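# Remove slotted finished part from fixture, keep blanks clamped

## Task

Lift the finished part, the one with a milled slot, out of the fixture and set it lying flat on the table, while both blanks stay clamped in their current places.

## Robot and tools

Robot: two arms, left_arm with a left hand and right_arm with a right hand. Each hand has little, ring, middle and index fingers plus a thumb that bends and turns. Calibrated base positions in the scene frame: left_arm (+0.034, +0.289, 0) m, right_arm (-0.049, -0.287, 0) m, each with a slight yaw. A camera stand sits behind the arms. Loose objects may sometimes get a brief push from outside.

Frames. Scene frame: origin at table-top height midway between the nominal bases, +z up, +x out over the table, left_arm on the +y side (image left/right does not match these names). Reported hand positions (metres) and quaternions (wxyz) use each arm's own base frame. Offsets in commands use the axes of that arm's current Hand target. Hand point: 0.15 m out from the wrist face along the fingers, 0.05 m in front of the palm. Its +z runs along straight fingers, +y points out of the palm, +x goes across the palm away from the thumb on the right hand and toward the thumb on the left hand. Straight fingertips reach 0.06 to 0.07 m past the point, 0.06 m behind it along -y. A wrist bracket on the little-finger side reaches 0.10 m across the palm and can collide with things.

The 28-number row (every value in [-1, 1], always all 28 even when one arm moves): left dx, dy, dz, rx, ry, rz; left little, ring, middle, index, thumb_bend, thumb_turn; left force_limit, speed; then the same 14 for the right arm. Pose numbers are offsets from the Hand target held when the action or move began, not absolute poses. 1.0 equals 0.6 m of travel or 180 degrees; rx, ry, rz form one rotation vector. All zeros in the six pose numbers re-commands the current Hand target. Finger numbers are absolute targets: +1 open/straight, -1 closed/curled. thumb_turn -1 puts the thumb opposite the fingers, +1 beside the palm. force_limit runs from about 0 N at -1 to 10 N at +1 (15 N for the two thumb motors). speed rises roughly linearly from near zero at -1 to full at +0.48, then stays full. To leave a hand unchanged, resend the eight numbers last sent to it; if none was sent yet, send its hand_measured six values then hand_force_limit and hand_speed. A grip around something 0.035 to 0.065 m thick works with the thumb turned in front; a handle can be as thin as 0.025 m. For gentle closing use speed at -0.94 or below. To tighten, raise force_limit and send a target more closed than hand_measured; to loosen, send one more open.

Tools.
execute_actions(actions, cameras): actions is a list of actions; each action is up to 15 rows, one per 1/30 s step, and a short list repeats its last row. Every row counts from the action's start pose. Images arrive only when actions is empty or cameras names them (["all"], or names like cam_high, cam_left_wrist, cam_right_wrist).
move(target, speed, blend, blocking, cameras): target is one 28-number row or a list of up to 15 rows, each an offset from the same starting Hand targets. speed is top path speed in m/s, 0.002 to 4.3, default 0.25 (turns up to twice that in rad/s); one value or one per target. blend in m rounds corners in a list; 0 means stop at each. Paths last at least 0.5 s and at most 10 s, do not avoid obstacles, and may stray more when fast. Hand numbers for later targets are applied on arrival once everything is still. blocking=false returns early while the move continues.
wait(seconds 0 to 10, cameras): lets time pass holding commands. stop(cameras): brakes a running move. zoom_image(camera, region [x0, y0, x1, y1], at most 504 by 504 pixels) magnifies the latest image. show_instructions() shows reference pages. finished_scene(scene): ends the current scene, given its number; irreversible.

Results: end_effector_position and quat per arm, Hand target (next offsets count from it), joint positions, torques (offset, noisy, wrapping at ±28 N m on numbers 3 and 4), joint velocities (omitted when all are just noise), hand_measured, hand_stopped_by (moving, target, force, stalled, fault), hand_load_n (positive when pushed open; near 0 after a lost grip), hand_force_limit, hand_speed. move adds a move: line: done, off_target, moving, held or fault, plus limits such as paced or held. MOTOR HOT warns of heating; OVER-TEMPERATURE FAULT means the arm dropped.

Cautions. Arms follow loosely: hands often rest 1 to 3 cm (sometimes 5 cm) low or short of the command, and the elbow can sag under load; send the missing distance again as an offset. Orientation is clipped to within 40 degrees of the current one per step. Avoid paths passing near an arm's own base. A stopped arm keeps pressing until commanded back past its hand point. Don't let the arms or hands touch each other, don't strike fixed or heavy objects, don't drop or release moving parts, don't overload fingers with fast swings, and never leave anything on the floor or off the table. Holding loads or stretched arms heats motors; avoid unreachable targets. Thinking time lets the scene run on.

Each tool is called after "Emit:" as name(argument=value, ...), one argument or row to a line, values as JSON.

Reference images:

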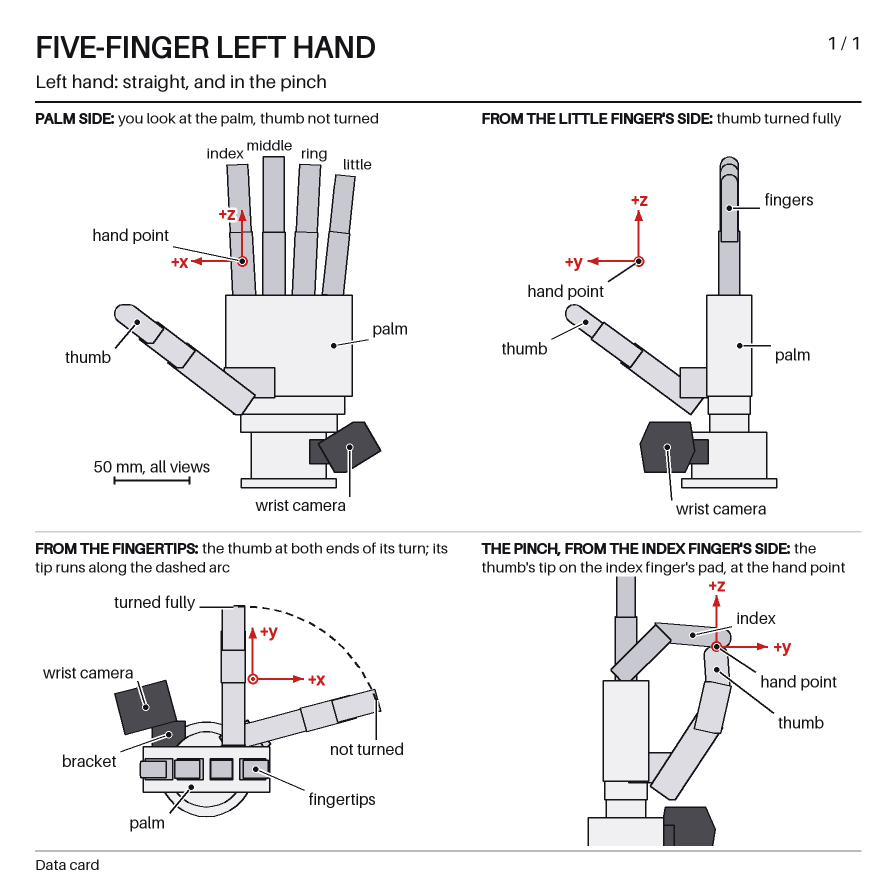

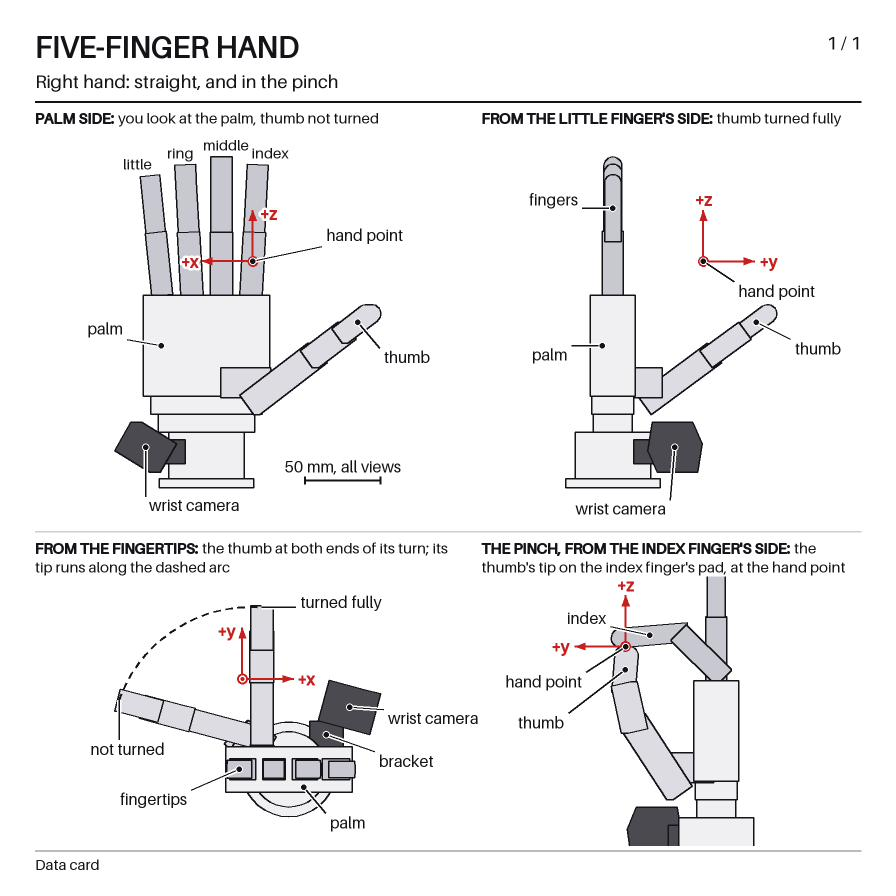

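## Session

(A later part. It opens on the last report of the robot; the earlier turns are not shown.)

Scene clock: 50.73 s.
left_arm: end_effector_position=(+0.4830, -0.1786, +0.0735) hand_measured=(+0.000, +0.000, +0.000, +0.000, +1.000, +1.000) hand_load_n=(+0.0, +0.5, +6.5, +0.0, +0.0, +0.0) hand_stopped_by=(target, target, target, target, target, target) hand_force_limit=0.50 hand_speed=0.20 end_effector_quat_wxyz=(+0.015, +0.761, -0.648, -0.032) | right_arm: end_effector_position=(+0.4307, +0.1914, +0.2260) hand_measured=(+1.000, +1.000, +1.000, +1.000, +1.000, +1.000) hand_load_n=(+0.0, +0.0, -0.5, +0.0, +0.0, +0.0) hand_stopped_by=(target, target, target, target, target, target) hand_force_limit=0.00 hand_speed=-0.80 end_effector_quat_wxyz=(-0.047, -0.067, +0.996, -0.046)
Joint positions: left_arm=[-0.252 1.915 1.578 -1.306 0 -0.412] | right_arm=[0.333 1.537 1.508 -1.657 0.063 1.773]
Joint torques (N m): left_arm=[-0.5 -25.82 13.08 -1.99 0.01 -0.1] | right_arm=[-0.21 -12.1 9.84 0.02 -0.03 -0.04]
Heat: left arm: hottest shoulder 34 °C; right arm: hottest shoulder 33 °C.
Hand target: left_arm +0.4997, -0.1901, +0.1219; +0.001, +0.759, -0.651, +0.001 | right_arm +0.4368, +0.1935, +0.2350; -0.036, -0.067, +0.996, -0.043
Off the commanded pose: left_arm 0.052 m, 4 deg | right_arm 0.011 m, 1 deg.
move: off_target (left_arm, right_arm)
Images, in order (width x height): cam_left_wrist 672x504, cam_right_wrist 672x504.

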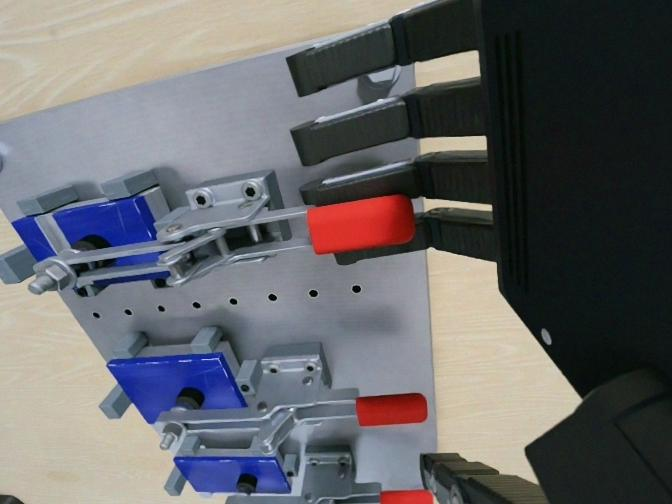

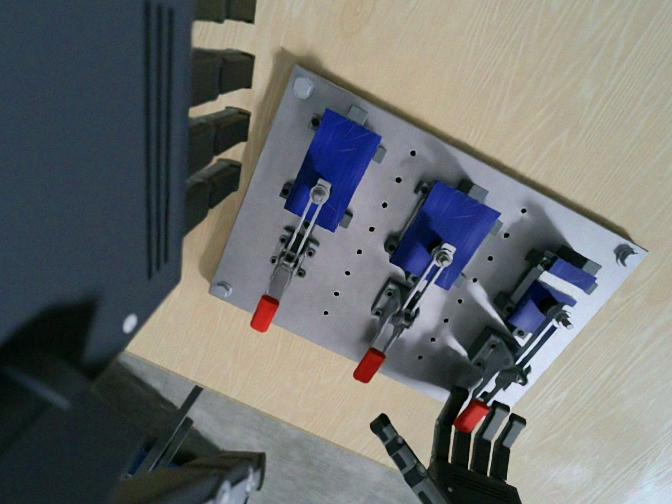

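Emit:
move(
  target=[0,-0.03,-0.045,0,0,0,0,0,0,0,1,1,0.5,0.2,0,0,0,0,0,0,1,1,1,1,1,1,0,-0.8],
  cameras=["cam_left_wrist"],
  speed=0.06,
)

Scene clock: 52.20 s.
left_arm: end_effector_position=(+0.4849, -0.1787, +0.0774) hand_measured=(+0.000, +0.000, +0.002, +0.000, +1.000, +1.000) hand_load_n=(+0.0, +0.0, +18.0, +0.5, +0.0, +0.0) hand_stopped_by=(target, target, target, target, target, target) hand_force_limit=0.50 hand_speed=0.20 end_effector_quat_wxyz=(+0.024, +0.761, -0.647, -0.053) | right_arm: end_effector_position=(+0.4307, +0.1914, +0.2260) hand_measured=(+1.000, +1.000, +1.000, +1.000, +1.000, +1.000) hand_load_n=(+0.0, +0.0, +0.0, +0.0, +0.0, +0.0) hand_stopped_by=(target, target, target, target, target, target) hand_force_limit=0.00 hand_speed=-0.80 end_effector_quat_wxyz=(-0.047, -0.067, +0.996, -0.046)
Joint positions: left_arm=[-0.252 1.949 1.634 -1.373 -0.003 -0.413] | right_arm=[0.333 1.537 1.508 -1.657 0.063 1.773]
Joint torques (N m): left_arm=[0.85 -28.98 15.99 -2.5 0.04 0.02] | right_arm=[-0.21 -12.1 9.83 -0.01 -0.04 -0.04]
Heat: left arm: hottest shoulder 34 °C; right arm: hottest shoulder 33 °C.
Hand target: left_arm +0.5175, -0.1873, +0.1489; +0.001, +0.759, -0.651, +0.001 | right_arm +0.4368, +0.1935, +0.2350; -0.036, -0.067, +0.996, -0.043
Off the commanded pose: left_arm 0.079 m, 7 deg | right_arm 0.011 m, 1 deg.
move: off_target (left_arm, right_arm)
Images, in order (width x height): cam_left_wrist 672x504.

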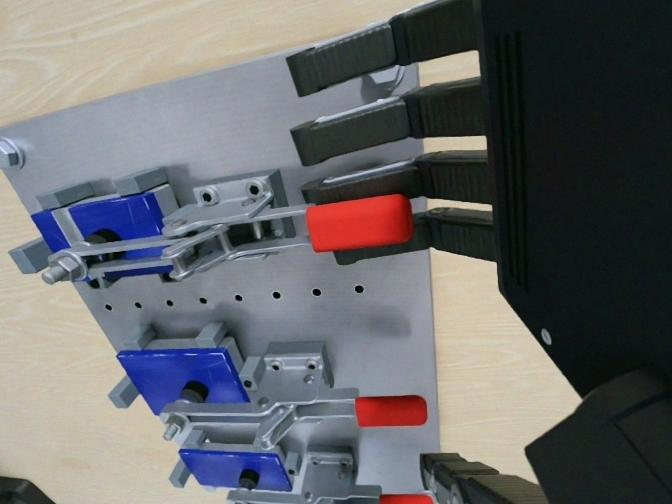

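Emit:
move(
  target=[0,0.02,0.12,0,0,0,0,0,0,0,1,1,0.5,0.2,0,0,0,0,0,0,1,1,1,1,1,1,0,-0.8],
  cameras=["cam_left_wrist","cam_right_wrist"],
  speed=0.1,
)

Emit:
zoom_image(
  camera="cam_left_wrist",
  region=[20, 150, 440, 320],
)

Emit:
zoom_image(
  camera="cam_right_wrist",
  region=[440, 240, 600, 440],
)

Scene clock: 54.17 s.
left_arm: end_effector_position=(+0.5054, -0.1844, +0.0689) hand_measured=(+0.000, +0.000, +0.000, +0.000, +1.000, +1.000) hand_load_n=(+0.0, +0.0, +0.0, +0.0, +0.0, +0.0) hand_stopped_by=(target, target, target, target, target, target) hand_force_limit=0.50 hand_speed=0.20 end_effector_quat_wxyz=(+0.005, +0.761, -0.648, -0.011) | right_arm: end_effector_position=(+0.4307, +0.1914, +0.2260) hand_measured=(+1.000, +1.000, +1.000, +1.000, +1.000, +1.000) hand_load_n=(+0.0, +0.0, +0.0, +0.0, +0.0, +0.0) hand_stopped_by=(target, target, target, target, target, target) hand_force_limit=0.00 hand_speed=-0.80 end_effector_quat_wxyz=(-0.047, -0.067, +0.996, -0.046)
Joint positions: left_arm=[-0.252 1.943 1.617 -1.269 0 -0.411] | right_arm=[0.333 1.537 1.508 -1.657 0.063 1.773]
Joint torques (N m): left_arm=[-0.62 -25.41 7.65 0.17 0.01 -0.07] | right_arm=[-0.26 -12.04 9.83 0.02 -0.04 -0.05]
Heat: left arm: hottest shoulder 34 °C; right arm: hottest shoulder 33 °C.
Hand target: left_arm +0.5057, -0.1893, +0.0769; +0.001, +0.759, -0.651, +0.001 | right_arm +0.4368, +0.1935, +0.2350; -0.036, -0.067, +0.996, -0.043
Off the commanded pose: left_arm 0.009 m, 1 deg | right_arm 0.011 m, 1 deg.
move: off_target (right_arm)
Images, in order (width x height): cam_left_wrist 672x504, cam_right_wrist 672x504.

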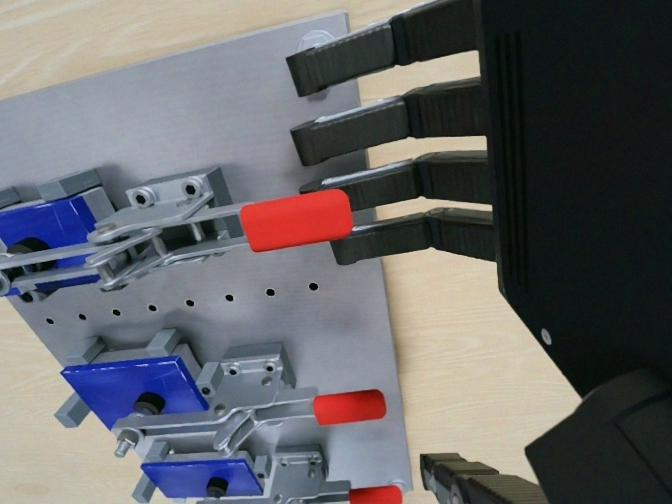

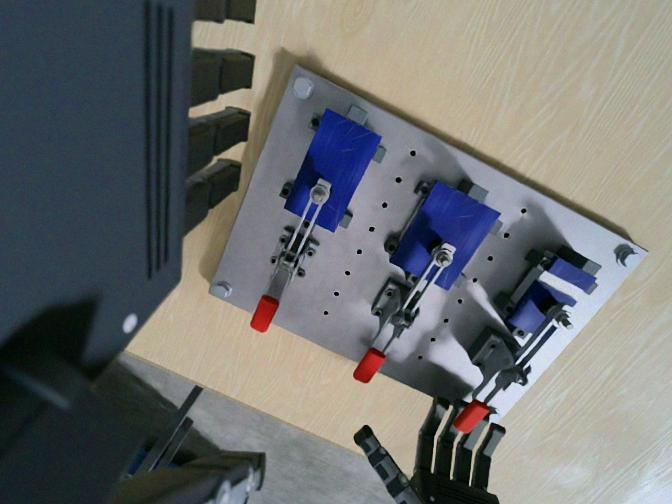

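Scaled by 1.200 from the camera's 672x504 image, which has a finer 960x720 frame.

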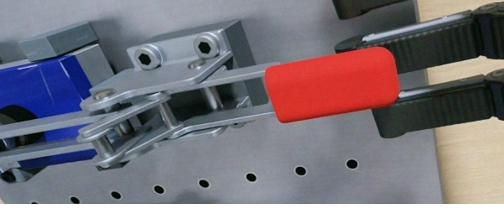

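Scaled by 2.520 from the camera's 672x504 image, which has a finer 960x720 frame.

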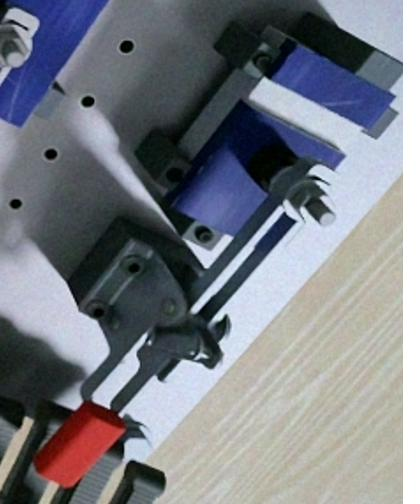

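Emit:
move(
  target=[-0.0133,0.04,0.032,0.067,0,0,0,0,0,0,1,1,0.5,0.2,0,0,0,0,0,0,1,1,1,1,1,1,0,-0.8],
  cameras=["cam_left_wrist","cam_right_wrist"],
  speed=0.1,
)

Scene clock: 60.43 s.
left_arm: end_effector_position=(+0.4807, -0.1772, +0.0510) hand_measured=(+0.000, +0.000, +0.000, +0.000, +1.000, +1.000) hand_load_n=(+0.0, +0.5, -1.0, +0.0, +0.0, -0.5) hand_stopped_by=(target, target, target, target, target, target) hand_force_limit=0.50 hand_speed=0.20 end_effector_quat_wxyz=(-0.073, +0.756, -0.647, +0.057) | right_arm: end_effector_position=(+0.4307, +0.1914, +0.2260) hand_measured=(+1.000, +1.000, +1.000, +1.000, +1.000, +1.000) hand_load_n=(+0.0, +0.0, +0.0, +0.0, +0.0, +0.0) hand_stopped_by=(target, target, target, target, target, target) hand_force_limit=0.00 hand_speed=-0.80 end_effector_quat_wxyz=(-0.047, -0.067, +0.996, -0.046)
Joint positions: left_arm=[-0.282 1.766 1.327 -0.967 -0.087 -0.43] | right_arm=[0.333 1.537 1.508 -1.657 0.063 1.773]
Joint torques (N m): left_arm=[-1.32 -21.6 7.24 0.47 -0.26 -0.19] | right_arm=[-0.26 -11.99 9.85 0.02 -0.04 -0.05]
Heat: left arm: hottest shoulder 35 °C; right arm: hottest shoulder 33 °C.
Hand target: left_arm +0.4808, -0.1852, +0.0578; -0.079, +0.755, -0.647, +0.069 | right_arm +0.4368, +0.1935, +0.2350; -0.036, -0.067, +0.996, -0.043
Off the commanded pose: left_arm 0.010 m, 2 deg | right_arm 0.011 m, 1 deg.
move: off_target (right_arm)
Images, in order (width x height): cam_left_wrist 672x504, cam_right_wrist 672x504.

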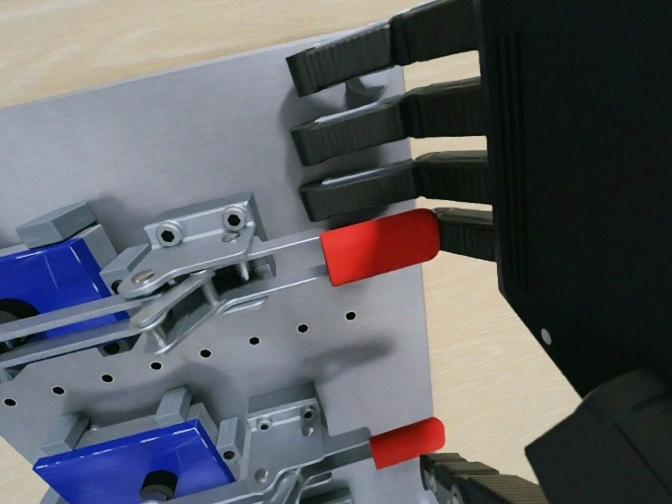

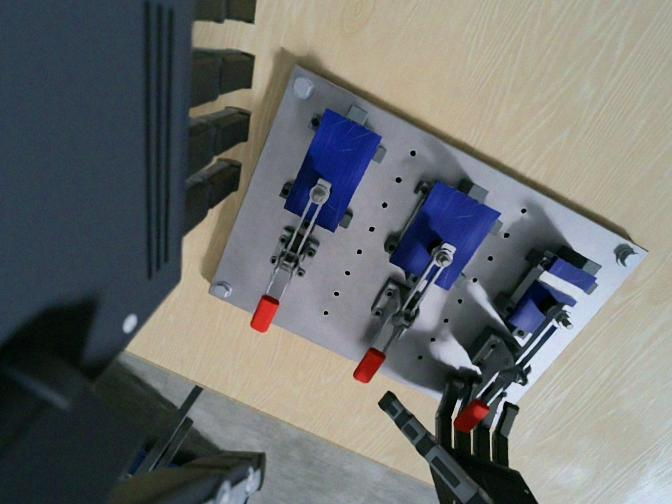

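Emit:
move(
  target=[0,-0.01,0.0,0,0,0,-0.35,-0.35,-0.35,-0.35,1,1,-0.6,-0.5,0,0,0,0,0,0,1,1,1,1,1,1,0,-0.8],
  cameras=["cam_left_wrist"],
  speed=0.1,
)

Scene clock: 61.60 s.
left_arm: end_effector_position=(+0.4798, -0.1771, +0.0487) hand_measured=(-0.350, -0.350, -0.314, -0.316, +1.000, +1.000) hand_load_n=(+0.0, +0.0, +0.0, +0.0, +0.0, +0.0) hand_stopped_by=(target, target, force, force, target, target) hand_force_limit=-0.60 hand_speed=-0.50 end_effector_quat_wxyz=(-0.074, +0.757, -0.647, +0.056) | right_arm: end_effector_position=(+0.4307, +0.1914, +0.2260) hand_measured=(+1.000, +1.000, +1.000, +1.000, +1.000, +1.000) hand_load_n=(+0.0, +0.0, +0.0, +0.0, +0.0, +0.0) hand_stopped_by=(target, target, target, target, target, target) hand_force_limit=0.00 hand_speed=-0.80 end_effector_quat_wxyz=(-0.047, -0.067, +0.996, -0.046)
Joint positions: left_arm=[-0.282 1.767 1.321 -0.961 -0.087 -0.431] | right_arm=[0.333 1.537 1.508 -1.657 0.063 1.773]
Joint torques (N m): left_arm=[-0.85 -20.95 9.2 0.1 -0.14 -0.09] | right_arm=[-0.21 -12.1 9.85 0.02 -0.04 -0.05]
Heat: left arm: hottest shoulder 35 °C; right arm: hottest shoulder 33 °C.
Hand target: left_arm +0.4866, -0.1843, +0.0590; -0.079, +0.755, -0.647, +0.069 | right_arm +0.4368, +0.1935, +0.2350; -0.036, -0.067, +0.996, -0.043
Off the commanded pose: left_arm 0.014 m, 2 deg | right_arm 0.011 m, 1 deg.
move: off_target (left_arm, right_arm)
Images, in order (width x height): cam_left_wrist 672x504.

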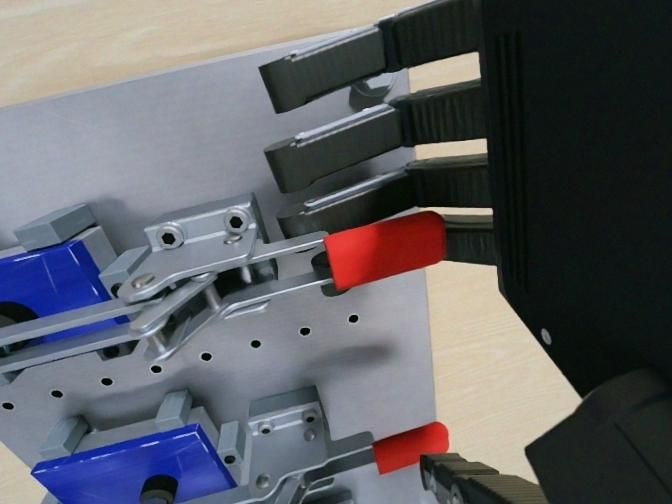

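Emit:
move(
  target=[0.0,-0.035,-0.086,0,0,0,-0.35,-0.35,-0.35,-0.35,1,1,-0.6,-0.5,0,0,0,0,0,0,1,1,1,1,1,1,0,-0.8],
  cameras=["cam_left_wrist"],
  speed=0.08,
)

Scene clock: 63.13 s.
left_arm: end_effector_position=(+0.4728, -0.1751, +0.0534) hand_measured=(-0.350, -0.350, -0.314, -0.316, +1.000, +1.000) hand_load_n=(+0.0, +0.0, +13.0, +5.0, +0.0, +0.0) hand_stopped_by=(target, target, force, force, target, target) hand_force_limit=-0.60 hand_speed=-0.50 end_effector_quat_wxyz=(-0.064, +0.760, -0.646, +0.034) | right_arm: end_effector_position=(+0.4307, +0.1914, +0.2260) hand_measured=(+1.000, +1.000, +1.000, +1.000, +1.000, +1.000) hand_load_n=(+0.0, +0.0, +0.0, +0.5, +0.0, +0.0) hand_stopped_by=(target, target, target, target, target, target) hand_force_limit=0.00 hand_speed=-0.80 end_effector_quat_wxyz=(-0.047, -0.067, +0.996, -0.046)
Joint positions: left_arm=[-0.282 1.776 1.347 -1.027 -0.088 -0.438] | right_arm=[0.333 1.537 1.508 -1.657 0.063 1.773]
Joint torques (N m): left_arm=[0.97 -24.53 14.38 -2.39 -0.1 0.03] | right_arm=[-0.21 -12.1 9.85 0.03 -0.04 -0.04]
Heat: left arm: hottest shoulder 35 °C; right arm: hottest shoulder 33 °C.
Hand target: left_arm +0.4961, -0.1826, +0.1137; -0.079, +0.755, -0.647, +0.069 | right_arm +0.4368, +0.1935, +0.2350; -0.036, -0.067, +0.996, -0.043
Off the commanded pose: left_arm 0.065 m, 4 deg | right_arm 0.011 m, 1 deg.
move: off_target (left_arm, right_arm)
Images, in order (width x height): cam_left_wrist 672x504.

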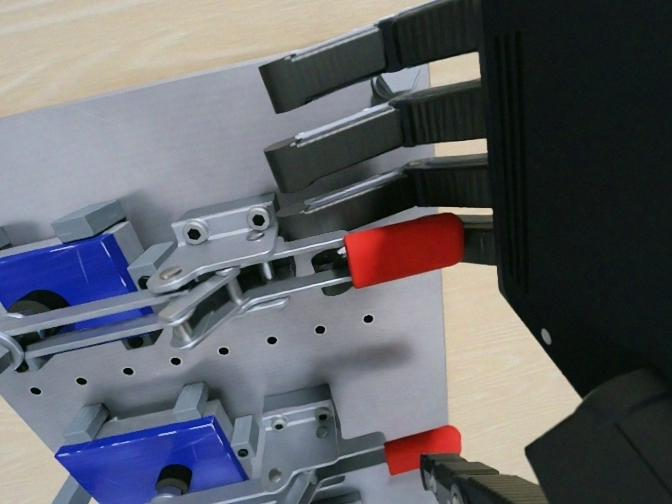

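Emit:
move(
  target=[0.0,-0.01,-0.02,0.067,0,0,-0.35,-0.35,-0.35,-0.35,1,1,-0.6,-0.5,0,0,0,0,0,0,1,1,1,1,1,1,0,-0.8],
  cameras=["cam_left_wrist"],
  speed=0.08,
)

Scene clock: 65.30 s.
left_arm: end_effector_position=(+0.4861, -0.1709, +0.1032) hand_measured=(-0.350, -0.350, -0.314, -0.316, +1.000, +1.000) hand_load_n=(+0.0, +0.0, +1.5, +0.5, +0.0, +0.0) hand_stopped_by=(target, target, force, force, target, target) hand_force_limit=-0.60 hand_speed=-0.50 end_effector_quat_wxyz=(-0.149, +0.747, -0.639, +0.103) | right_arm: end_effector_position=(+0.4307, +0.1914, +0.2260) hand_measured=(+1.000, +1.000, +1.000, +1.000, +1.000, +1.000) hand_load_n=(+0.0, +0.0, +0.0, +0.0, +0.0, +0.0) hand_stopped_by=(target, target, target, target, target, target) hand_force_limit=0.00 hand_speed=-0.80 end_effector_quat_wxyz=(-0.047, -0.067, +0.996, -0.046)
Joint positions: left_arm=[-0.307 1.626 1.286 -0.92 -0.191 -0.433] | right_arm=[0.333 1.537 1.508 -1.657 0.063 1.773]
Joint torques (N m): left_arm=[-0.62 -21.13 10.36 1.01 0 -0.08] | right_arm=[-0.21 -12.04 9.85 0.02 -0.04 -0.04]
Heat: left arm: hottest shoulder 36 °C; right arm: hottest shoulder 33 °C.
Hand target: left_arm +0.4994, -0.1821, +0.1269; -0.158, +0.742, -0.637, +0.137 | right_arm +0.4368, +0.1935, +0.2350; -0.036, -0.067, +0.996, -0.043
Off the commanded pose: left_arm 0.029 m, 4 deg | right_arm 0.011 m, 1 deg.
move: off_target (left_arm, right_arm)
Images, in order (width x height): cam_left_wrist 672x504.

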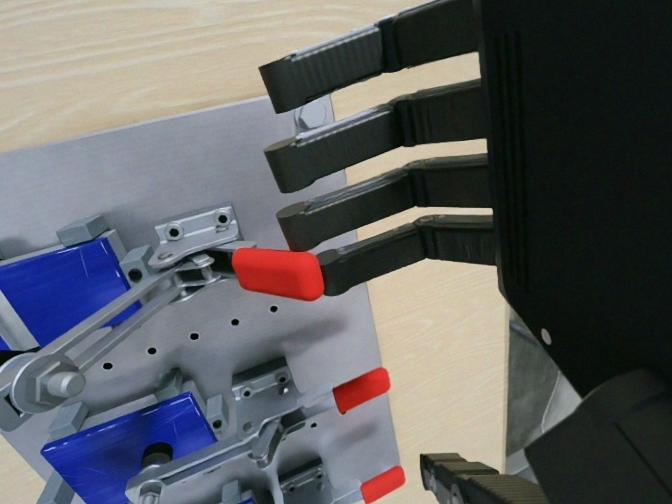

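Emit:
move(
  target=[0.0,0.0475,-0.054,0,0,0,-0.35,-0.35,-0.35,-0.35,1,1,-0.6,-0.5,0,0,0,0,0,0,1,1,1,1,1,1,0,-0.8],
  cameras=["cam_left_wrist","cam_right_wrist"],
  speed=0.06,
)

Scene clock: 67.27 s.
left_arm: end_effector_position=(+0.4669, -0.1837, +0.1425) hand_measured=(-0.350, -0.350, -0.314, -0.316, +1.000, +1.000) hand_load_n=(+0.5, +0.0, +0.0, +0.0, +0.0, +0.0) hand_stopped_by=(target, target, force, force, target, target) hand_force_limit=-0.60 hand_speed=-0.50 end_effector_quat_wxyz=(-0.160, +0.743, -0.636, +0.137) | right_arm: end_effector_position=(+0.4307, +0.1914, +0.2260) hand_measured=(+1.000, +1.000, +1.000, +1.000, +1.000, +1.000) hand_load_n=(+0.0, +0.0, +0.0, +0.0, +0.0, +0.0) hand_stopped_by=(target, target, target, target, target, target) hand_force_limit=0.00 hand_speed=-0.80 end_effector_quat_wxyz=(-0.047, -0.067, +0.996, -0.046)
Joint positions: left_arm=[-0.344 1.515 1.252 -0.929 -0.197 -0.461] | right_arm=[0.333 1.537 1.508 -1.657 0.063 1.773]
Joint torques (N m): left_arm=[-0.03 -16.67 8.32 0.1 -0.29 -0.18] | right_arm=[-0.21 -12.1 9.84 0.02 -0.04 -0.04]
Heat: left arm: hottest shoulder 36 °C; right arm: hottest shoulder 33 °C.
Hand target: left_arm +0.4608, -0.1880, +0.1447; -0.158, +0.743, -0.636, +0.137 | right_arm +0.4368, +0.1935, +0.2350; -0.036, -0.067, +0.996, -0.043
Off the commanded pose: left_arm 0.008 m, 0 deg | right_arm 0.011 m, 1 deg.
move: off_target (right_arm)
Images, in order (width x height): cam_left_wrist 672x504, cam_right_wrist 672x504.

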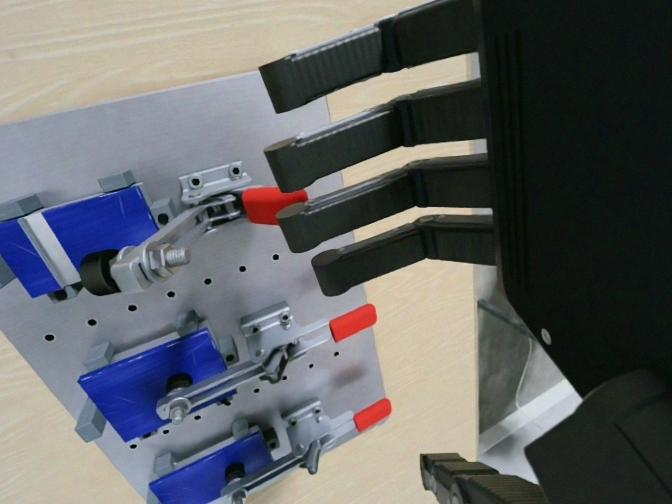

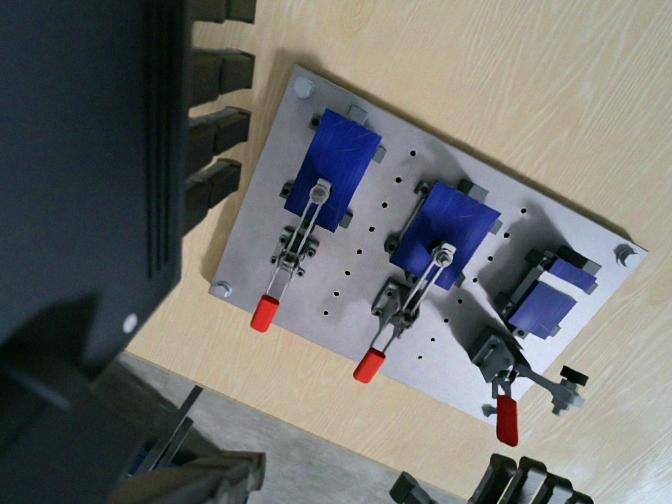

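Emit:
move(
  target=[
    [0.005,-0.0165,0.044,-0.133,0,0,-0.35,-0.35,-0.35,-0.35,1,1,-0.6,-0.5,0,0,0,0,0,0,1,1,1,1,1,1,0,-0.8],
  ],
  cameras=["cam_left_wrist","cam_right_wrist"],
  speed=0.1,
)

Scene clock: 71.77 s.
left_arm: end_effector_position=(+0.4641, -0.1909, +0.1240) hand_measured=(-0.350, -0.350, -0.314, -0.316, +1.000, +1.000) hand_load_n=(+0.0, +0.0, +0.0, +0.0, -0.5, +0.0) hand_stopped_by=(target, target, force, force, target, target) hand_force_limit=-0.60 hand_speed=-0.50 end_effector_quat_wxyz=(-0.001, +0.758, -0.652, -0.001) | right_arm: end_effector_position=(+0.4307, +0.1914, +0.2260) hand_measured=(+1.000, +1.000, +1.000, +1.000, +1.000, +1.000) hand_load_n=(+0.0, +0.0, +0.0, +0.0, +0.0, +0.0) hand_stopped_by=(target, target, target, target, target, target) hand_force_limit=0.00 hand_speed=-0.80 end_effector_quat_wxyz=(-0.047, -0.067, +0.996, -0.046)
Joint positions: left_arm=[-0.284 1.79 1.544 -1.325 -0.002 -0.433] | right_arm=[0.333 1.537 1.508 -1.657 0.063 1.773]
Joint torques (N m): left_arm=[1.38 -17.38 11.74 -0.5 0.01 0.09] | right_arm=[-0.26 -12.04 9.83 0.01 -0.04 -0.05]
Heat: left arm: hottest shoulder 35 °C; right arm: hottest shoulder 33 °C.
Hand target: left_arm +0.4808, -0.1880, +0.1247; -0.001, +0.759, -0.651, +0.002 | right_arm +0.4368, +0.1935, +0.2350; -0.036, -0.067, +0.996, -0.043
Off the commanded pose: left_arm 0.017 m, 0 deg | right_arm 0.011 m, 1 deg.
move: off_target (left_arm, right_arm)
Images, in order (width x height): cam_left_wrist 672x504, cam_right_wrist 672x504.

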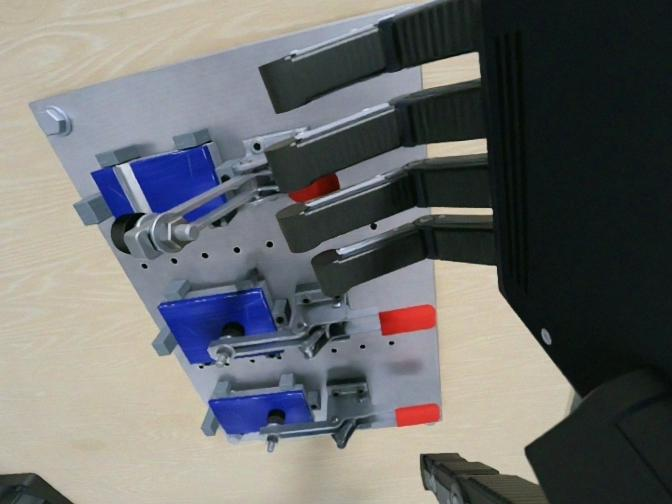

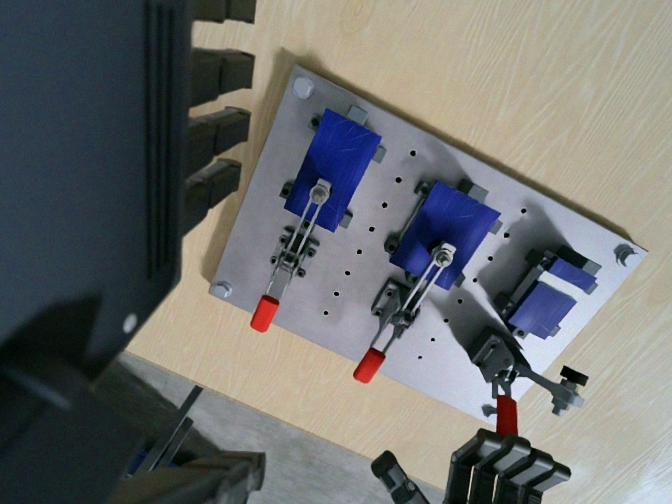

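Emit:
zoom_image(
  camera="cam_left_wrist",
  region=[40, 90, 400, 290],
)

Emit:
zoom_image(
  camera="cam_right_wrist",
  region=[440, 320, 620, 500],
)

Scaled by 1.400 from the camera's 672x504 image, which has a finer 960x720 frame.

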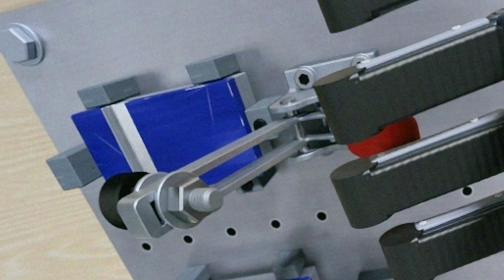

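Scaled by 2.800 from the camera's 672x504 image, which has a finer 960x720 frame.

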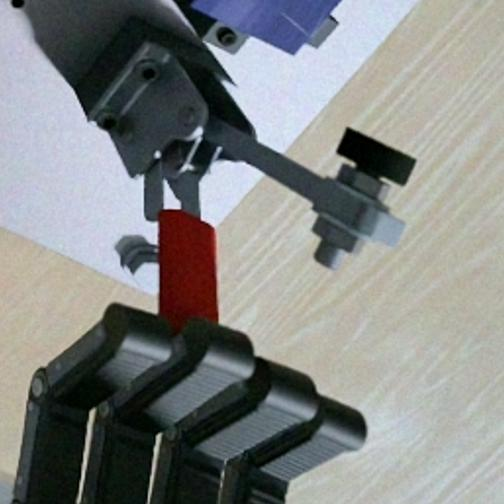

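Emit:
move(
  target=[
    [0,-0.05,0.083,0,0,0,-0.35,-0.35,-0.35,-0.35,1,1,-0.6,-0.5,0,0,0,0,0,0,1,1,1,1,1,1,0,-0.8],
  ],
  cameras=["cam_left_wrist","cam_right_wrist"],
  speed=0.1,
)

Emit:
zoom_image(
  camera="cam_right_wrist",
  region=[440, 320, 620, 500],
)

Scene clock: 73.90 s.
left_arm: end_effector_position=(+0.4972, -0.1867, +0.0841) hand_measured=(-0.350, -0.350, -0.314, -0.316, +1.000, +1.000) hand_load_n=(+0.0, +0.0, -2.5, +0.5, +0.0, +0.0) hand_stopped_by=(target, target, force, force, target, target) hand_force_limit=-0.60 hand_speed=-0.50 end_effector_quat_wxyz=(-0.001, +0.758, -0.652, +0.003) | right_arm: end_effector_position=(+0.4307, +0.1914, +0.2260) hand_measured=(+1.000, +1.000, +1.000, +1.000, +1.000, +1.000) hand_load_n=(+0.0, +0.0, +0.0, +0.0, +0.0, +0.0) hand_stopped_by=(target, target, target, target, target, target) hand_force_limit=0.00 hand_speed=-0.80 end_effector_quat_wxyz=(-0.047, -0.067, +0.996, -0.046)
Joint positions: left_arm=[-0.26 1.892 1.584 -1.257 0 -0.411] | right_arm=[0.333 1.537 1.508 -1.657 0.063 1.773]
Joint torques (N m): left_arm=[0.91 -18.9 10.11 -0.05 0 0.02] | right_arm=[-0.26 -12.04 9.83 0.02 -0.04 -0.05]
Heat: left arm: hottest shoulder 35 °C; right arm: hottest shoulder 33 °C.
Hand target: left_arm +0.5106, -0.1835, +0.0750; -0.001, +0.759, -0.651, +0.002 | right_arm +0.4368, +0.1935, +0.2350; -0.036, -0.067, +0.996, -0.043
Off the commanded pose: left_arm 0.016 m, 0 deg | right_arm 0.011 m, 1 deg.
move: off_target (left_arm, right_arm)
Images, in order (width x height): cam_left_wrist 672x504, cam_right_wrist 672x504.

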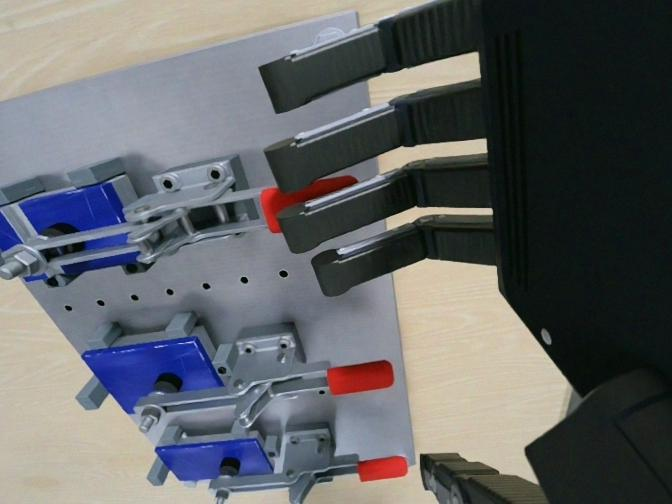

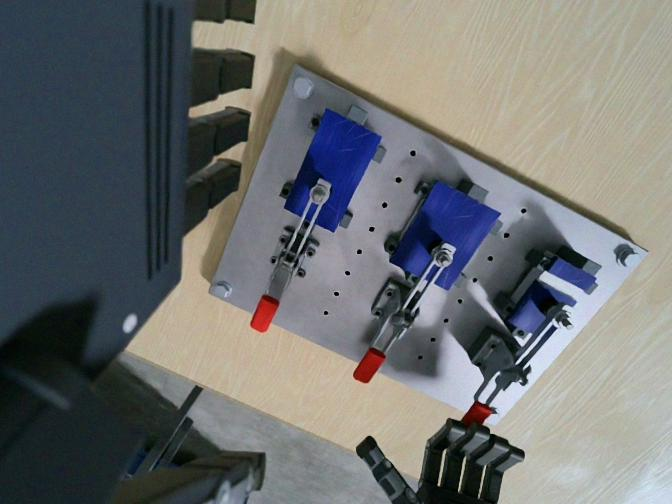

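Scaled by 2.800 from the camera's 672x504 image, which has a finer 960x720 frame.

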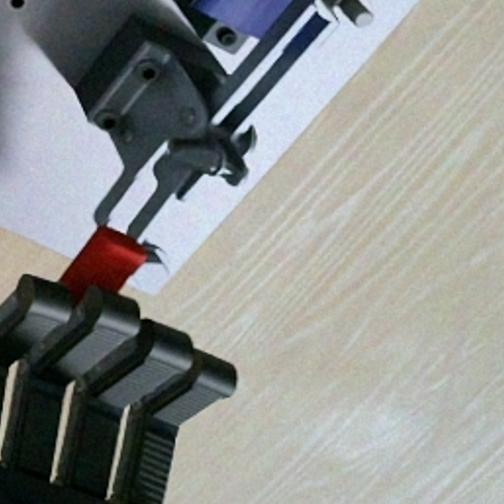

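Emit:
move(
  target=[
    [-0.004,-0.067,-0.075,0,0,0,0,0,0,0,1,1,0.5,0.2,0,0,0,0,0,0,1,1,1,1,1,1,0,-0.8],
    [-0.005,-0.084,0.0283,0.067,0,0,0,0,0,0,1,1,0.5,0.2,0,0,0,0,0,0,1,1,1,1,1,1,0,-0.8],
    [-0.0047,0.0495,0.0287,0.067,0,0,0,0,0,0,1,1,0.5,0.2,0,0,0,0,0,0,1,1,1,1,1,1,0,-0.8],
  ],
  cameras=["cam_left_wrist","cam_right_wrist"],
  speed=[0.12,0.12,0.08],
)

Scene clock: 79.03 s.
left_arm: end_effector_position=(+0.4816, -0.1773, +0.0510) hand_measured=(+0.000, +0.000, +0.000, +0.000, +1.000, +1.000) hand_load_n=(+0.0, +0.0, -0.5, +0.0, +0.0, +0.0) hand_stopped_by=(target, target, target, target, target, target) hand_force_limit=0.50 hand_speed=0.20 end_effector_quat_wxyz=(-0.076, +0.756, -0.647, +0.059) | right_arm: end_effector_position=(+0.4307, +0.1914, +0.2260) hand_measured=(+1.000, +1.000, +1.000, +1.000, +1.000, +1.000) hand_load_n=(+0.0, +0.0, +0.5, +0.0, +0.0, +0.0) hand_stopped_by=(target, target, target, target, target, target) hand_force_limit=0.00 hand_speed=-0.80 end_effector_quat_wxyz=(-0.047, -0.067, +0.996, -0.046)
Joint positions: left_arm=[-0.283 1.765 1.325 -0.961 -0.089 -0.43] | right_arm=[0.333 1.537 1.508 -1.657 0.063 1.773]
Joint torques (N m): left_arm=[-1.38 -21.42 7.28 0.59 -0.21 -0.19] | right_arm=[-0.26 -12.1 9.84 0.02 -0.04 -0.04]
Heat: left arm: hottest shoulder 35 °C; right arm: hottest shoulder 33 °C.
Hand target: left_arm +0.4810, -0.1852, +0.0578; -0.080, +0.755, -0.647, +0.070 | right_arm +0.4368, +0.1935, +0.2350; -0.036, -0.067, +0.996, -0.043
Off the commanded pose: left_arm 0.010 m, 1 deg | right_arm 0.011 m, 1 deg.
move: off_target (right_arm)
Images, in order (width x height): cam_left_wrist 672x504, cam_right_wrist 672x504.

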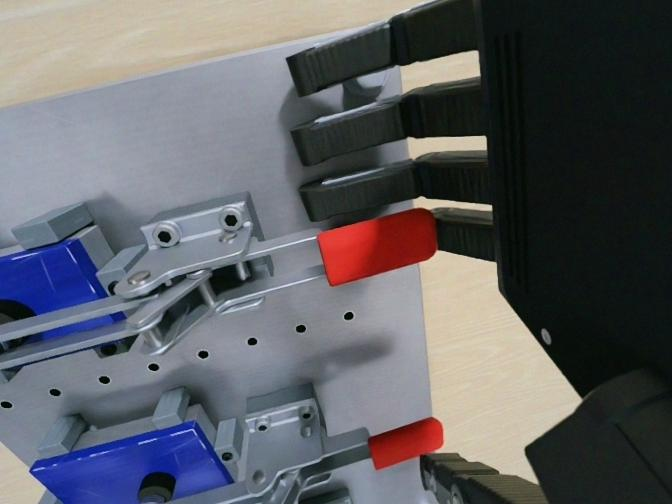

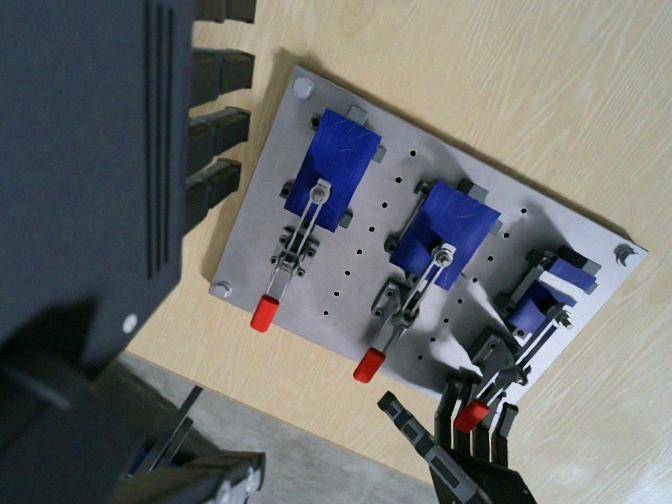

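Emit:
move(
  target=[0,-0.01,0.0,0,0,0,-0.35,-0.35,-0.35,-0.35,1,1,-0.6,-0.5,0,0,0,0,0,0,1,1,1,1,1,1,0,-0.8],
  cameras=[],
  speed=0.1,
)

Emit:
move(
  target=[0.0,-0.045,-0.106,0.067,0,0,-0.35,-0.35,-0.35,-0.35,1,1,-0.6,-0.5,0,0,0,0,0,0,1,1,1,1,1,1,0,-0.8],
  cameras=["cam_left_wrist","cam_right_wrist"],
  speed=0.08,
)

Emit:
zoom_image(
  camera="cam_right_wrist",
  region=[440, 320, 620, 500],
)

Scene clock: 81.07 s.
left_arm: end_effector_position=(+0.4803, -0.1773, +0.0489) hand_measured=(-0.350, -0.350, -0.314, -0.316, +1.000, +1.000) hand_load_n=(+0.0, +0.5, +0.0, +0.0, +0.0, +0.0) hand_stopped_by=(target, target, force, force, target, target) hand_force_limit=-0.60 hand_speed=-0.50 end_effector_quat_wxyz=(-0.075, +0.757, -0.647, +0.058) | right_arm: end_effector_position=(+0.4307, +0.1914, +0.2260) hand_measured=(+1.000, +1.000, +1.000, +1.000, +1.000, +1.000) hand_load_n=(+0.0, +0.0, +0.0, +0.0, +0.0, +0.0) hand_stopped_by=(target, target, target, target, target, target) hand_force_limit=0.00 hand_speed=-0.80 end_effector_quat_wxyz=(-0.047, -0.067, +0.996, -0.046)
Joint positions: left_arm=[-0.283 1.765 1.319 -0.957 -0.089 -0.432] | right_arm=[0.333 1.537 1.508 -1.657 0.063 1.773]
Joint torques (N m): left_arm=[-0.56 -20.19 8.88 0.08 -0.18 -0.15] | right_arm=[-0.32 -12.04 9.85 0.03 -0.03 -0.05]
Heat: left arm: hottest shoulder 35 °C; right arm: hottest shoulder 33 °C.
Hand target: left_arm +0.4866, -0.1844, +0.0590; -0.080, +0.755, -0.647, +0.070 | right_arm +0.4368, +0.1935, +0.2350; -0.036, -0.067, +0.996, -0.043
Off the commanded pose: left_arm 0.014 m, 2 deg | right_arm 0.011 m, 1 deg.
move: off_target (left_arm, right_arm)
No camera images: "cameras" was empty.

Scene clock: 82.83 s.
left_arm: end_effector_position=(+0.4822, -0.1748, +0.0538) hand_measured=(-0.350, -0.350, -0.312, -0.316, +1.000, +1.000) hand_load_n=(+0.0, +0.0, +12.5, +3.0, +0.0, +0.0) hand_stopped_by=(target, target, force, force, target, target) hand_force_limit=-0.60 hand_speed=-0.50 end_effector_quat_wxyz=(-0.129, +0.752, -0.642, +0.074) | right_arm: end_effector_position=(+0.4307, +0.1914, +0.2260) hand_measured=(+1.000, +1.000, +1.000, +1.000, +1.000, +1.000) hand_load_n=(+0.0, +0.0, +0.0, +0.0, +0.0, +0.0) hand_stopped_by=(target, target, target, target, target, target) hand_force_limit=0.00 hand_speed=-0.80 end_effector_quat_wxyz=(-0.047, -0.067, +0.996, -0.046)
Joint positions: left_arm=[-0.312 1.713 1.265 -0.883 -0.18 -0.448] | right_arm=[0.333 1.537 1.508 -1.657 0.063 1.773]
Joint torques (N m): left_arm=[-0.44 -29.86 10.67 0.14 -0.52 0.06] | right_arm=[-0.21 -12.04 9.84 0.02 -0.04 -0.05]
Heat: left arm: hottest shoulder 36 °C; right arm: hottest shoulder 33 °C.
Hand target: left_arm +0.4994, -0.1823, +0.1268; -0.159, +0.742, -0.636, +0.138 | right_arm +0.4368, +0.1935, +0.2350; -0.036, -0.067, +0.996, -0.043
Off the commanded pose: left_arm 0.075 m, 8 deg | right_arm 0.011 m, 1 deg.
move: off_target (left_arm, right_arm)
Images, in order (width x height): cam_left_wrist 672x504, cam_right_wrist 672x504.

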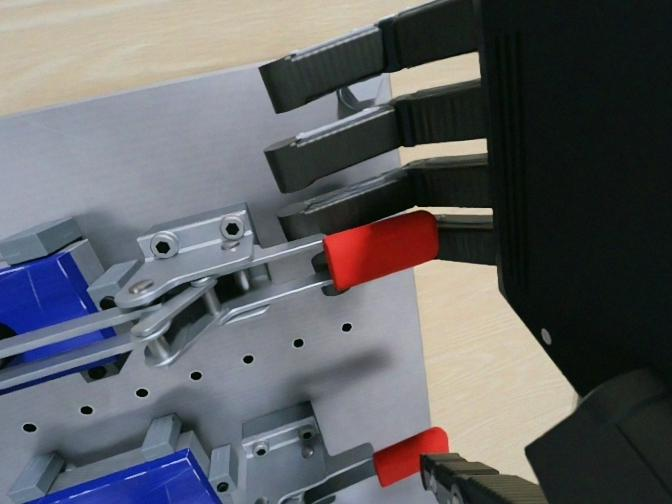

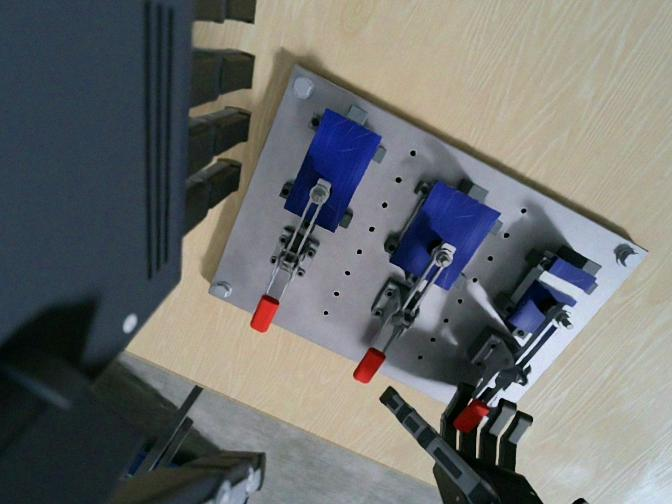

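Scaled by 2.800 from the camera's 672x504 image, which has a finer 960x720 frame.

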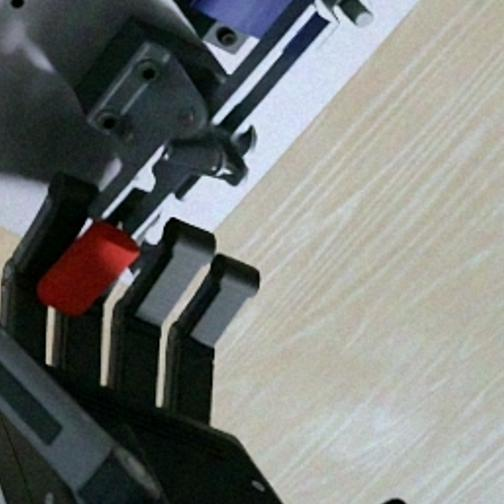

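Emit:
move(
  target=[0.0,-0.01,-0.045,0,0,0,-0.35,-0.35,-0.35,-0.35,1,1,-0.6,-0.5,0,0,0,0,0,0,1,1,1,1,1,1,0,-0.8],
  cameras=["cam_left_wrist"],
  speed=0.08,
)

Scene clock: 83.93 s.
left_arm: end_effector_position=(+0.4817, -0.1747, +0.0549) hand_measured=(-0.350, -0.350, -0.312, -0.316, +1.000, +1.000) hand_load_n=(+0.0, +0.0, +16.5, +4.5, +0.0, +0.0) hand_stopped_by=(target, target, force, force, target, target) hand_force_limit=-0.60 hand_speed=-0.50 end_effector_quat_wxyz=(-0.131, +0.758, -0.635, +0.074) | right_arm: end_effector_position=(+0.4307, +0.1914, +0.2260) hand_measured=(+1.000, +1.000, +1.000, +1.000, +1.000, +1.000) hand_load_n=(+0.0, +0.0, +0.0, +0.0, +0.0, +0.0) hand_stopped_by=(target, target, target, target, target, target) hand_force_limit=0.00 hand_speed=-0.80 end_effector_quat_wxyz=(-0.047, -0.067, +0.996, -0.046)
Joint positions: left_arm=[-0.313 1.708 1.262 -0.885 -0.187 -0.467] | right_arm=[0.333 1.537 1.508 -1.657 0.063 1.773]
Joint torques (N m): left_arm=[-0.62 -32.32 12.37 -1.74 -0.33 0.3] | right_arm=[-0.26 -12.04 9.84 0.02 -0.04 -0.04]
Heat: left arm: hottest shoulder 36 °C; right arm: hottest shoulder 33 °C.
Hand target: left_arm +0.4938, -0.1830, +0.1540; -0.159, +0.742, -0.636, +0.138 | right_arm +0.4368, +0.1935, +0.2350; -0.036, -0.067, +0.996, -0.043
Off the commanded pose: left_arm 0.100 m, 8 deg | right_arm 0.011 m, 1 deg.
move: off_target (left_arm, right_arm)
Images, in order (width x height): cam_left_wrist 672x504.

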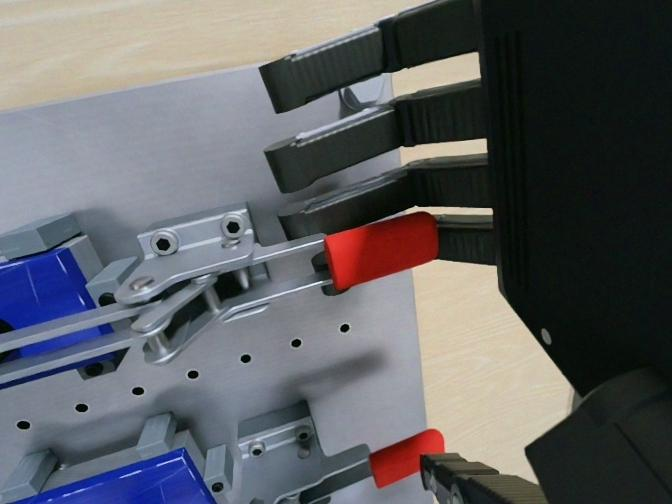

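Emit:
move(
  target=[0.0,0.0,0.03,0.067,0,0,-0.35,-0.35,-0.35,-0.35,1,1,-0.6,-0.5,0,0,0,0,0,0,1,1,1,1,1,1,0,-0.8],
  cameras=["cam_left_wrist"],
  speed=0.08,
)

Scene clock: 86.33 s.
left_arm: end_effector_position=(+0.5023, -0.1744, +0.1372) hand_measured=(-0.350, -0.350, -0.314, -0.316, +1.000, +1.000) hand_load_n=(+0.0, +0.0, +0.0, +0.0, +0.0, +0.0) hand_stopped_by=(target, target, force, force, target, target) hand_force_limit=-0.60 hand_speed=-0.50 end_effector_quat_wxyz=(-0.234, +0.730, -0.611, +0.198) | right_arm: end_effector_position=(+0.4307, +0.1914, +0.2260) hand_measured=(+1.000, +1.000, +1.000, +1.000, +1.000, +1.000) hand_load_n=(+0.0, +0.0, +0.0, +0.0, +0.0, +0.0) hand_stopped_by=(target, target, target, target, target, target) hand_force_limit=0.00 hand_speed=-0.80 end_effector_quat_wxyz=(-0.047, -0.067, +0.996, -0.046)
Joint positions: left_arm=[-0.342 1.489 1.168 -0.691 -0.291 -0.436] | right_arm=[0.333 1.537 1.508 -1.657 0.063 1.773]
Joint torques (N m): left_arm=[-0.79 -16.03 8.46 1.32 -0.32 0.01] | right_arm=[-0.26 -12.04 9.83 0.01 -0.04 -0.04]
Heat: left arm: hottest shoulder 36 °C; right arm: hottest shoulder 33 °C.
Hand target: left_arm +0.5012, -0.1819, +0.1375; -0.236, +0.722, -0.618, +0.204 | right_arm +0.4368, +0.1935, +0.2350; -0.036, -0.067, +0.996, -0.043
Off the commanded pose: left_arm 0.008 m, 2 deg | right_arm 0.011 m, 1 deg.
move: off_target (right_arm)
Images, in order (width x height): cam_left_wrist 672x504.

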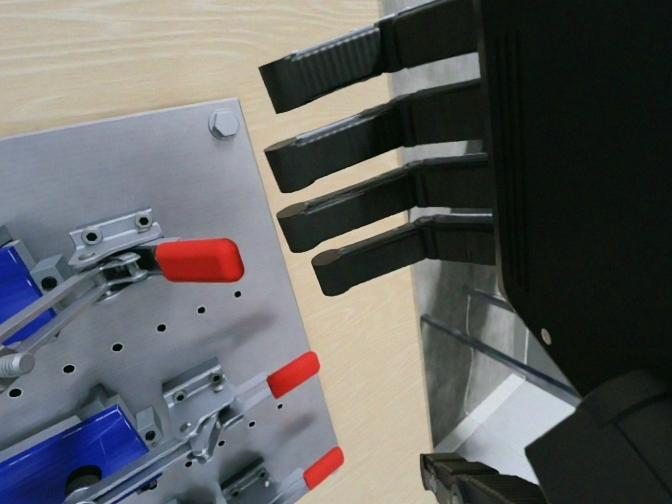

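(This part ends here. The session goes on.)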